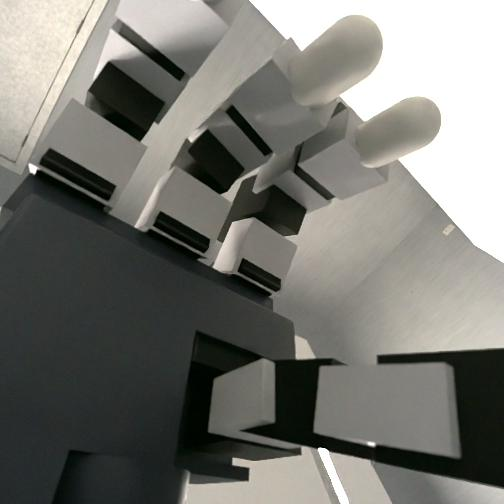

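move:
  base: {"strafe_m":-0.023,"translate_m":-0.004}
  joints: {"joint_2_rad":-0.145,"joint_4_rad":-1.973,"joint_6_rad":-0.07}
  min_time_s: 1.5
  cameras: ["wrist_camera"]

Scene clock: 338.83 s.
move: done
base_odometry: x=-2.020 y=+0.013 heading=-0.332
base_tilt: forward=-0.3 right=+0.1
base_status: done
joint_positions: joint_1_rad=+0.017 joint_2_rad=-0.161 joint_3_rad=+3.139 joint_4_rad=-1.946 joint_5_rad=-0.007 joint_6_rad=-0.154 joint_7_rad=-0.001 hand_index_mcp=+0.338 hand_index_abd=+0.003 hand_index_pip=-0.586 hand_index_dip=+0.696 hand_middle_mcp=+0.339 hand_middle_abd=+0.200 hand_middle_pip=-0.586 hand_middle_dip=+0.696 hand_ring_mcp=+0.338 hand_ring_abd=+0.001 hand_ring_pip=-0.586 hand_ring_dip=+0.696 hand_thumb_cmc=-0.569 hand_thumb_axl=+0.677 hand_thumb_mcp=+0.389 hand_thumb_ipl=+0.168 hand_current_limit=+0.400 hand_speed=-0.600
joint_status: all done
hand_state: goal,goal,goal,goal,goal,goal,goal,goal,goal,goal,goal,goal,goal,goal,goal,goal
index_mcp_current_ma: -1
index_abd_current_ma: 0
index_pip_current_ma: 1
index_dip_current_ma: 0
middle_mcp_current_ma: -1
middle_abd_current_ma: 0
middle_pip_current_ma: 1
middle_dip_current_ma: 0
ring_mcp_current_ma: -1
ring_abd_current_ma: 0
ring_pip_current_ma: 1
ring_dip_current_ma: 0
thumb_cmc_current_ma: 0
thumb_axl_current_ma: 0
thumb_mcp_current_ma: -1
thumb_ipl_current_ma: 0
hand_goal_index_mcp: 0.342
hand_goal_index_abd: 0.000
hand_goal_index_pip: -0.590
hand_goal_index_dip: 0.696
hand_goal_middle_mcp: 0.342
hand_goal_middle_abd: 0.200
hand_goal_middle_pip: -0.590
hand_goal_middle_dip: 0.696
hand_goal_ring_mcp: 0.342
hand_goal_ring_abd: 0.000
hand_goal_ring_pip: -0.590
hand_goal_ring_dip: 0.696
hand_goal_thumb_cmc: -0.570
hand_goal_thumb_axl: 0.678
hand_goal_thumb_mcp: 0.394
hand_goal_thumb_ipl: 0.168
motor_effort: joint_1_rad=+0(1) joint_2_rad=-12(13) joint_3_rad=+0(2) joint_4_rad=+18(20) joint_5_rad=+2(3) joint_6_rad=+8(9) joint_7_rad=+0(1)
hand_pose: x=+0.6097 y=+0.0183 z=+0.8425 quat_wxyz=(+0.399, -0.577, +0.589, -0.401) (m; base frame)
hand_target: x=+0.6213 y=+0.0135 z=+0.8415 quat_wxyz=(+0.413, -0.559, +0.590, -0.411) (m; base frame)
hand_status: not commanded
pictures: wrist_camera
camera_calibration:
wrist_camera: T_world_to_cam=[[-0.18569, 0.76161, -0.620861, 0.658822], [-0.525508, 0.456923, 0.717679, -0.342814], [0.830277, 0.459534, 0.315386, -0.653169], [0, 0, 0, 1]] pos_world=[0.484497, -0.0449729, 0.861068]

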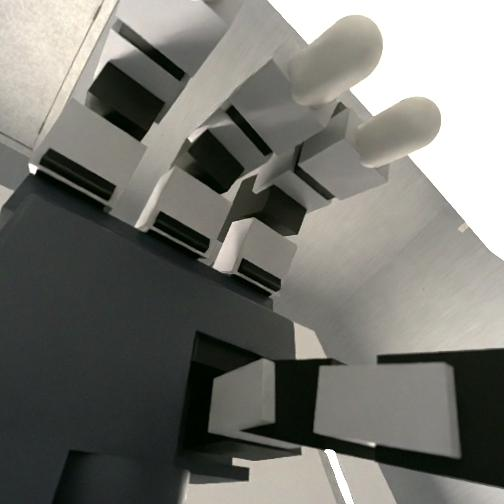

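move:
  joints: {"joint_2_rad":-0.119,"joint_4_rad":-2.13,"joint_6_rad":0.04}
  min_time_s: 1.5
  cameras: ["wrist_camera"]

Scene clock: 346.77 s.
move: done
base_odometry: x=-2.020 y=+0.013 heading=-0.332
base_tilt: forward=-0.3 right=+0.0
base_status: not commanded
joint_positions: joint_1_rad=+0.017 joint_2_rad=-0.135 joint_3_rad=+3.139 joint_4_rad=-2.104 joint_5_rad=-0.007 joint_6_rad=-0.043 joint_7_rad=-0.001 hand_index_mcp=+0.338 hand_index_abd=+0.003 hand_index_pip=-0.586 hand_index_dip=+0.696 hand_middle_mcp=+0.339 hand_middle_abd=+0.200 hand_middle_pip=-0.586 hand_middle_dip=+0.696 hand_ring_mcp=+0.338 hand_ring_abd=+0.001 hand_ring_pip=-0.586 hand_ring_dip=+0.696 hand_thumb_cmc=-0.569 hand_thumb_axl=+0.677 hand_thumb_mcp=+0.389 hand_thumb_ipl=+0.168 hand_current_limit=+0.400 hand_speed=-0.600
joint_status: all done
hand_state: goal,goal,goal,goal,goal,goal,goal,goal,goal,goal,goal,goal,goal,goal,goal,goal
index_mcp_current_ma: -1
index_abd_current_ma: 0
index_pip_current_ma: 1
index_dip_current_ma: 0
middle_mcp_current_ma: -1
middle_abd_current_ma: 0
middle_pip_current_ma: 1
middle_dip_current_ma: 0
ring_mcp_current_ma: -1
ring_abd_current_ma: 0
ring_pip_current_ma: 1
ring_dip_current_ma: 0
thumb_cmc_current_ma: 0
thumb_axl_current_ma: 0
thumb_mcp_current_ma: -1
thumb_ipl_current_ma: 0
hand_goal_index_mcp: 0.342
hand_goal_index_abd: 0.000
hand_goal_index_pip: -0.590
hand_goal_index_dip: 0.696
hand_goal_middle_mcp: 0.342
hand_goal_middle_abd: 0.200
hand_goal_middle_pip: -0.590
hand_goal_middle_dip: 0.696
hand_goal_ring_mcp: 0.342
hand_goal_ring_abd: 0.000
hand_goal_ring_pip: -0.590
hand_goal_ring_dip: 0.696
hand_goal_thumb_cmc: -0.570
hand_goal_thumb_axl: 0.678
hand_goal_thumb_mcp: 0.394
hand_goal_thumb_ipl: 0.168
motor_effort: joint_1_rad=+0(1) joint_2_rad=-12(14) joint_3_rad=+0(1) joint_4_rad=+17(19) joint_5_rad=+1(2) joint_6_rad=+8(9) joint_7_rad=+0(1)
hand_pose: x=+0.5889 y=+0.0184 z=+0.7716 quat_wxyz=(+0.377, -0.591, +0.603, -0.380) (m; base frame)
hand_target: x=+0.5988 y=+0.0157 z=+0.7706 quat_wxyz=(+0.393, -0.574, +0.604, -0.389) (m; base frame)
hand_status: not commanded
pictures: wrist_camera
camera_calibration:
wrist_camera: T_world_to_cam=[[-0.229359, 0.762266, -0.605264, 0.624656], [-0.472189, 0.45663, 0.754007, -0.362408], [0.851136, 0.458737, 0.255201, -0.579406], [0, 0, 0, 1]] pos_world=[0.465298, -0.0448728, 0.799205]

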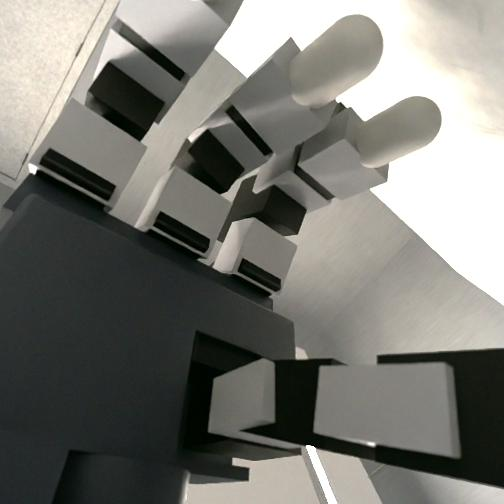

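move:
  base: {"strafe_m":0.006}
  joints: {"joint_2_rad":-0.099,"joint_4_rad":-2.172,"joint_6_rad":0.105}
  min_time_s: 1.5
  cameras: ["wrist_camera"]

zoom_image:
  camera: "wrist_camera"
  region: [270, 0, 504, 504]

Scene clock: 356.97 s.
move: done
base_odometry: x=-2.018 y=+0.019 heading=-0.332
base_tilt: forward=-0.3 right=+0.0
base_status: done
joint_positions: joint_1_rad=+0.015 joint_2_rad=-0.116 joint_3_rad=+3.139 joint_4_rad=-2.144 joint_5_rad=-0.007 joint_6_rad=+0.022 joint_7_rad=-0.001 hand_index_mcp=+0.338 hand_index_abd=+0.003 hand_index_pip=-0.586 hand_index_dip=+0.696 hand_middle_mcp=+0.339 hand_middle_abd=+0.200 hand_middle_pip=-0.586 hand_middle_dip=+0.696 hand_ring_mcp=+0.338 hand_ring_abd=+0.001 hand_ring_pip=-0.586 hand_ring_dip=+0.696 hand_thumb_cmc=-0.569 hand_thumb_axl=+0.677 hand_thumb_mcp=+0.389 hand_thumb_ipl=+0.168 hand_current_limit=+0.400 hand_speed=-0.600
joint_status: all done
hand_state: goal,goal,goal,goal,goal,goal,goal,goal,goal,goal,goal,goal,goal,goal,goal,goal
index_mcp_current_ma: -1
index_abd_current_ma: 0
index_pip_current_ma: 1
index_dip_current_ma: 0
middle_mcp_current_ma: -1
middle_abd_current_ma: 0
middle_pip_current_ma: 1
middle_dip_current_ma: 0
ring_mcp_current_ma: -1
ring_abd_current_ma: 0
ring_pip_current_ma: 1
ring_dip_current_ma: 0
thumb_cmc_current_ma: 0
thumb_axl_current_ma: 0
thumb_mcp_current_ma: -1
thumb_ipl_current_ma: 0
hand_goal_index_mcp: 0.342
hand_goal_index_abd: 0.000
hand_goal_index_pip: -0.590
hand_goal_index_dip: 0.696
hand_goal_middle_mcp: 0.342
hand_goal_middle_abd: 0.200
hand_goal_middle_pip: -0.590
hand_goal_middle_dip: 0.696
hand_goal_ring_mcp: 0.342
hand_goal_ring_abd: 0.000
hand_goal_ring_pip: -0.590
hand_goal_ring_dip: 0.696
hand_goal_thumb_cmc: -0.570
hand_goal_thumb_axl: 0.678
hand_goal_thumb_mcp: 0.394
hand_goal_thumb_ipl: 0.168
motor_effort: joint_1_rad=-1(2) joint_2_rad=-12(14) joint_3_rad=+0(2) joint_4_rad=+18(18) joint_5_rad=+2(3) joint_6_rad=+8(9) joint_7_rad=+0(1)
hand_pose: x=+0.5904 y=+0.0186 z=+0.7573 quat_wxyz=(+0.379, -0.590, +0.602, -0.382) (m; base frame)
hand_target: x=+0.5989 y=+0.0166 z=+0.7549 quat_wxyz=(+0.394, -0.574, +0.603, -0.389) (m; base frame)
hand_status: not commanded
pictures: wrist_camera
camera_calibration:
wrist_camera: T_world_to_cam=[[-0.225881, 0.762103, -0.606775, 0.615209], [-0.477105, 0.456509, 0.75098, -0.345832], [0.849322, 0.459128, 0.260486, -0.580021], [0, 0, 0, 1]] pos_world=[0.46659, -0.0446735, 0.784094]

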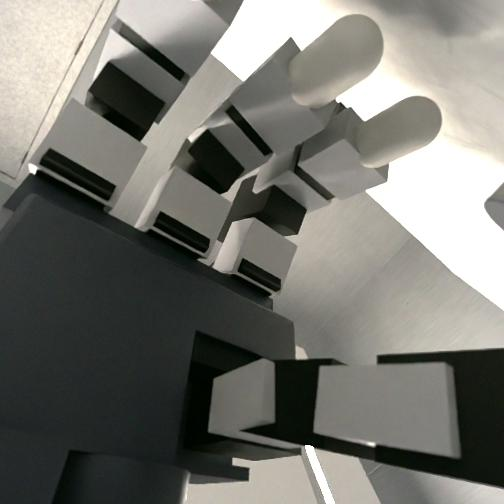

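Scaled by 1.000.

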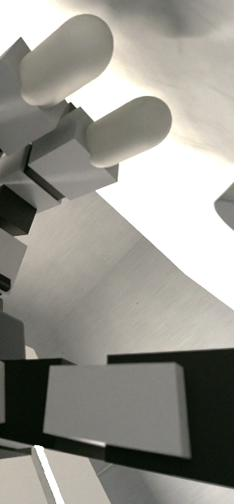

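move:
  joints: {"hand_speed":-0.85,"hand_thumb_mcp":0.225,"hand_thumb_ipl":0.059,"hand_index_mcp":-0.16,"hand_index_pip":-0.197,"hand_middle_mcp":-0.16,"hand_middle_pip":-0.197}
  cameras: ["wrist_camera"]

Scene clock: 368.23 s.
move: done
base_odometry: x=-2.018 y=+0.019 heading=-0.332
base_tilt: forward=-0.3 right=+0.1
base_status: not commanded
joint_positions: joint_1_rad=+0.015 joint_2_rad=-0.116 joint_3_rad=+3.139 joint_4_rad=-2.144 joint_5_rad=-0.007 joint_6_rad=+0.023 joint_7_rad=-0.001 hand_index_mcp=-0.156 hand_index_abd=+0.003 hand_index_pip=-0.197 hand_index_dip=+0.696 hand_middle_mcp=-0.157 hand_middle_abd=+0.200 hand_middle_pip=-0.197 hand_middle_dip=+0.696 hand_ring_mcp=+0.338 hand_ring_abd=+0.001 hand_ring_pip=-0.586 hand_ring_dip=+0.696 hand_thumb_cmc=-0.569 hand_thumb_axl=+0.677 hand_thumb_mcp=+0.231 hand_thumb_ipl=+0.064 hand_current_limit=+0.400 hand_speed=-0.850
joint_status: all done
hand_state: goal,goal,goal,goal,goal,goal,goal,goal,goal,goal,goal,goal,goal,goal,goal,goal
index_mcp_current_ma: 1
index_abd_current_ma: 0
index_pip_current_ma: 0
index_dip_current_ma: 0
middle_mcp_current_ma: 1
middle_abd_current_ma: 0
middle_pip_current_ma: 0
middle_dip_current_ma: 0
ring_mcp_current_ma: -1
ring_abd_current_ma: 0
ring_pip_current_ma: 1
ring_dip_current_ma: 0
thumb_cmc_current_ma: 0
thumb_axl_current_ma: 0
thumb_mcp_current_ma: 1
thumb_ipl_current_ma: 1
hand_goal_index_mcp: -0.160
hand_goal_index_abd: 0.000
hand_goal_index_pip: -0.196
hand_goal_index_dip: 0.696
hand_goal_middle_mcp: -0.160
hand_goal_middle_abd: 0.200
hand_goal_middle_pip: -0.196
hand_goal_middle_dip: 0.696
hand_goal_ring_mcp: 0.342
hand_goal_ring_abd: 0.000
hand_goal_ring_pip: -0.590
hand_goal_ring_dip: 0.696
hand_goal_thumb_cmc: -0.570
hand_goal_thumb_axl: 0.678
hand_goal_thumb_mcp: 0.226
hand_goal_thumb_ipl: 0.060
motor_effort: joint_1_rad=+0(1) joint_2_rad=-12(13) joint_3_rad=+0(1) joint_4_rad=+17(17) joint_5_rad=+2(2) joint_6_rad=+8(8) joint_7_rad=+0(1)
hand_pose: x=+0.5905 y=+0.0186 z=+0.7574 quat_wxyz=(+0.380, -0.590, +0.602, -0.382) (m; base frame)
hand_target: x=+0.5989 y=+0.0166 z=+0.7549 quat_wxyz=(+0.394, -0.574, +0.603, -0.389) (m; base frame)
hand_status: not commanded
pictures: wrist_camera
camera_calibration:
wrist_camera: T_world_to_cam=[[-0.225594, 0.762107, -0.606877, 0.615237], [-0.477448, 0.456511, 0.75076, -0.345527], [0.849206, 0.459119, 0.260881, -0.580386], [0, 0, 0, 1]] pos_world=[0.46669, -0.0446735, 0.784193]

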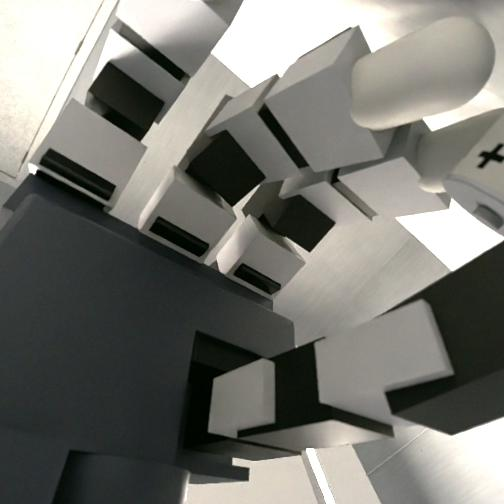

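move:
  joints: {"hand_thumb_mcp":0.18,"hand_index_mcp":-0.33,"hand_middle_mcp":-0.33}
  cameras: ["wrist_camera"]

Scene clock: 371.23 s.
move: off_target
base_odometry: x=-2.018 y=+0.019 heading=-0.332
base_tilt: forward=-0.3 right=+0.1
base_status: not commanded
joint_positions: joint_1_rad=+0.015 joint_2_rad=-0.116 joint_3_rad=+3.139 joint_4_rad=-2.144 joint_5_rad=-0.007 joint_6_rad=+0.024 joint_7_rad=-0.001 hand_index_mcp=-0.234 hand_index_abd=+0.007 hand_index_pip=-0.164 hand_index_dip=+0.710 hand_middle_mcp=-0.267 hand_middle_abd=+0.189 hand_middle_pip=-0.179 hand_middle_dip=+0.704 hand_ring_mcp=+0.338 hand_ring_abd=+0.001 hand_ring_pip=-0.586 hand_ring_dip=+0.696 hand_thumb_cmc=-0.572 hand_thumb_axl=+0.677 hand_thumb_mcp=+0.215 hand_thumb_ipl=+0.069 hand_current_limit=+0.400 hand_speed=-0.850
joint_status: hand_index_mcp off_target (ended at -0.234, target -0.330); hand_middle_mcp off_target (ended at -0.267, target -0.330); hand_thumb_mcp off_target (ended at +0.215, target +0.180)
hand_state: blocked,goal,blocked,goal,blocked,goal,goal,goal,goal,goal,goal,goal,goal,goal,blocked,goal
index_mcp_current_ma: 205
index_abd_current_ma: 1
index_pip_current_ma: 27
index_dip_current_ma: 6
middle_mcp_current_ma: 98
middle_abd_current_ma: -3
middle_pip_current_ma: 9
middle_dip_current_ma: 3
ring_mcp_current_ma: -1
ring_abd_current_ma: 0
ring_pip_current_ma: 1
ring_dip_current_ma: 0
thumb_cmc_current_ma: 0
thumb_axl_current_ma: 0
thumb_mcp_current_ma: 50
thumb_ipl_current_ma: 5
hand_goal_index_mcp: -0.330
hand_goal_index_abd: 0.000
hand_goal_index_pip: -0.196
hand_goal_index_dip: 0.696
hand_goal_middle_mcp: -0.330
hand_goal_middle_abd: 0.200
hand_goal_middle_pip: -0.196
hand_goal_middle_dip: 0.696
hand_goal_ring_mcp: 0.342
hand_goal_ring_abd: 0.000
hand_goal_ring_pip: -0.590
hand_goal_ring_dip: 0.696
hand_goal_thumb_cmc: -0.570
hand_goal_thumb_axl: 0.678
hand_goal_thumb_mcp: 0.180
hand_goal_thumb_ipl: 0.060
motor_effort: joint_1_rad=+0(1) joint_2_rad=-12(13) joint_3_rad=+0(0) joint_4_rad=+16(17) joint_5_rad=+2(2) joint_6_rad=+8(8) joint_7_rad=+0(1)
hand_pose: x=+0.5906 y=+0.0186 z=+0.7572 quat_wxyz=(+0.380, -0.590, +0.602, -0.382) (m; base frame)
hand_target: x=+0.5989 y=+0.0166 z=+0.7549 quat_wxyz=(+0.394, -0.574, +0.603, -0.389) (m; base frame)
hand_status: not commanded
pictures: wrist_camera
camera_calibration:
wrist_camera: T_world_to_cam=[[-0.225423, 0.762195, -0.606831, 0.614888], [-0.477538, 0.456468, 0.750729, -0.345235], [0.849201, 0.459016, 0.261079, -0.580595], [0, 0, 0, 1]] pos_world=[0.466789, -0.0445735, 0.783892]

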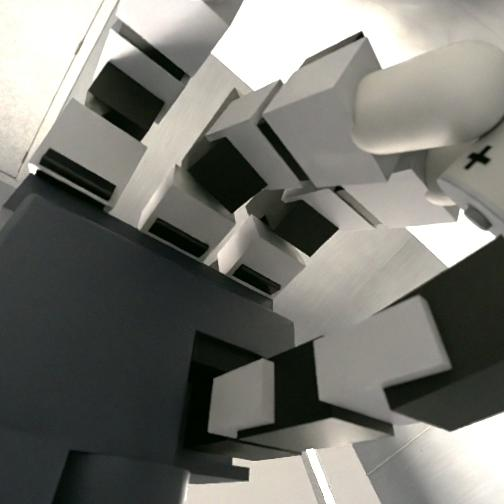

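move:
  joints: {"hand_thumb_mcp":0.14,"hand_index_mcp":-0.37,"hand_middle_mcp":-0.41}

move:
  joints: {"joint_2_rad":-0.178,"joint_4_rad":-1.826,"joint_6_rad":-0.244}
  min_time_s: 2
  cameras: ["wrist_camera"]

Scene clock: 376.17 s.
move: off_target
base_odometry: x=-2.018 y=+0.019 heading=-0.332
base_tilt: forward=-0.3 right=+0.1
base_status: not commanded
joint_positions: joint_1_rad=+0.015 joint_2_rad=-0.116 joint_3_rad=+3.139 joint_4_rad=-2.144 joint_5_rad=-0.007 joint_6_rad=+0.025 joint_7_rad=-0.001 hand_index_mcp=-0.245 hand_index_abd=+0.011 hand_index_pip=-0.154 hand_index_dip=+0.715 hand_middle_mcp=-0.309 hand_middle_abd=+0.176 hand_middle_pip=-0.167 hand_middle_dip=+0.711 hand_ring_mcp=+0.338 hand_ring_abd=+0.001 hand_ring_pip=-0.586 hand_ring_dip=+0.696 hand_thumb_cmc=-0.560 hand_thumb_axl=+0.677 hand_thumb_mcp=+0.215 hand_thumb_ipl=+0.076 hand_current_limit=+0.400 hand_speed=-0.850
joint_status: hand_index_mcp off_target (ended at -0.245, target -0.370); hand_middle_mcp off_target (ended at -0.309, target -0.410); hand_thumb_mcp off_target (ended at +0.215, target +0.140)
hand_state: blocked,goal,blocked,goal,blocked,blocked,blocked,goal,goal,goal,goal,goal,goal,goal,blocked,goal
index_mcp_current_ma: 324
index_abd_current_ma: 3
index_pip_current_ma: 44
index_dip_current_ma: 11
middle_mcp_current_ma: 224
middle_abd_current_ma: -13
middle_pip_current_ma: 22
middle_dip_current_ma: 7
ring_mcp_current_ma: -1
ring_abd_current_ma: 0
ring_pip_current_ma: 1
ring_dip_current_ma: 0
thumb_cmc_current_ma: 4
thumb_axl_current_ma: 0
thumb_mcp_current_ma: 187
thumb_ipl_current_ma: 14
hand_goal_index_mcp: -0.370
hand_goal_index_abd: 0.000
hand_goal_index_pip: -0.196
hand_goal_index_dip: 0.696
hand_goal_middle_mcp: -0.410
hand_goal_middle_abd: 0.200
hand_goal_middle_pip: -0.196
hand_goal_middle_dip: 0.696
hand_goal_ring_mcp: 0.342
hand_goal_ring_abd: 0.000
hand_goal_ring_pip: -0.590
hand_goal_ring_dip: 0.696
hand_goal_thumb_cmc: -0.570
hand_goal_thumb_axl: 0.678
hand_goal_thumb_mcp: 0.140
hand_goal_thumb_ipl: 0.060
motor_effort: joint_1_rad=+0(1) joint_2_rad=-13(13) joint_3_rad=+0(1) joint_4_rad=+16(17) joint_5_rad=+2(2) joint_6_rad=+7(7) joint_7_rad=+1(1)
hand_pose: x=+0.5909 y=+0.0186 z=+0.7575 quat_wxyz=(+0.380, -0.589, +0.602, -0.382) (m; base frame)
hand_target: x=+0.5989 y=+0.0166 z=+0.7549 quat_wxyz=(+0.394, -0.574, +0.603, -0.389) (m; base frame)
hand_status: not commanded
pictures: none

Scene clock: 378.77 s.
move: done
base_odometry: x=-2.018 y=+0.019 heading=-0.332
base_tilt: forward=-0.3 right=+0.1
base_status: not commanded
joint_positions: joint_1_rad=+0.015 joint_2_rad=-0.154 joint_3_rad=+3.139 joint_4_rad=-1.868 joint_5_rad=-0.007 joint_6_rad=-0.157 joint_7_rad=-0.001 hand_index_mcp=-0.257 hand_index_abd=+0.012 hand_index_pip=-0.153 hand_index_dip=+0.715 hand_middle_mcp=-0.322 hand_middle_abd=+0.174 hand_middle_pip=-0.167 hand_middle_dip=+0.712 hand_ring_mcp=+0.338 hand_ring_abd=+0.001 hand_ring_pip=-0.586 hand_ring_dip=+0.696 hand_thumb_cmc=-0.558 hand_thumb_axl=+0.677 hand_thumb_mcp=+0.215 hand_thumb_ipl=+0.076 hand_current_limit=+0.400 hand_speed=-0.850
joint_status: all done
hand_state: blocked,goal,blocked,goal,blocked,blocked,blocked,goal,goal,goal,goal,goal,goal,goal,blocked,goal
index_mcp_current_ma: 270
index_abd_current_ma: 4
index_pip_current_ma: 44
index_dip_current_ma: 11
middle_mcp_current_ma: 176
middle_abd_current_ma: -15
middle_pip_current_ma: 23
middle_dip_current_ma: 8
ring_mcp_current_ma: -1
ring_abd_current_ma: 0
ring_pip_current_ma: 1
ring_dip_current_ma: 0
thumb_cmc_current_ma: 5
thumb_axl_current_ma: 0
thumb_mcp_current_ma: 187
thumb_ipl_current_ma: 14
hand_goal_index_mcp: -0.370
hand_goal_index_abd: 0.000
hand_goal_index_pip: -0.196
hand_goal_index_dip: 0.696
hand_goal_middle_mcp: -0.410
hand_goal_middle_abd: 0.200
hand_goal_middle_pip: -0.196
hand_goal_middle_dip: 0.696
hand_goal_ring_mcp: 0.342
hand_goal_ring_abd: 0.000
hand_goal_ring_pip: -0.590
hand_goal_ring_dip: 0.696
hand_goal_thumb_cmc: -0.570
hand_goal_thumb_axl: 0.678
hand_goal_thumb_mcp: 0.140
hand_goal_thumb_ipl: 0.060
motor_effort: joint_1_rad=+0(1) joint_2_rad=-13(15) joint_3_rad=+0(1) joint_4_rad=+18(19) joint_5_rad=+2(2) joint_6_rad=+8(9) joint_7_rad=+1(1)
hand_pose: x=+0.6286 y=+0.0186 z=+0.8827 quat_wxyz=(+0.419, -0.564, +0.575, -0.420) (m; base frame)
hand_target: x=+0.6182 y=+0.0110 z=+0.8965 quat_wxyz=(+0.412, -0.555, +0.591, -0.415) (m; base frame)
hand_status: not commanded
pictures: wrist_camera
camera_calibration:
wrist_camera: T_world_to_cam=[[-0.143442, 0.761129, -0.63254, 0.670909], [-0.573777, 0.456805, 0.679786, -0.298094], [0.806353, 0.460446, 0.371194, -0.715834], [0, 0, 0, 1]] pos_world=[0.502412, -0.044874, 0.89273]

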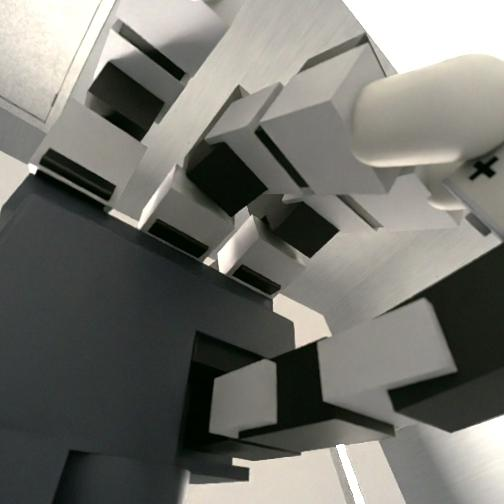

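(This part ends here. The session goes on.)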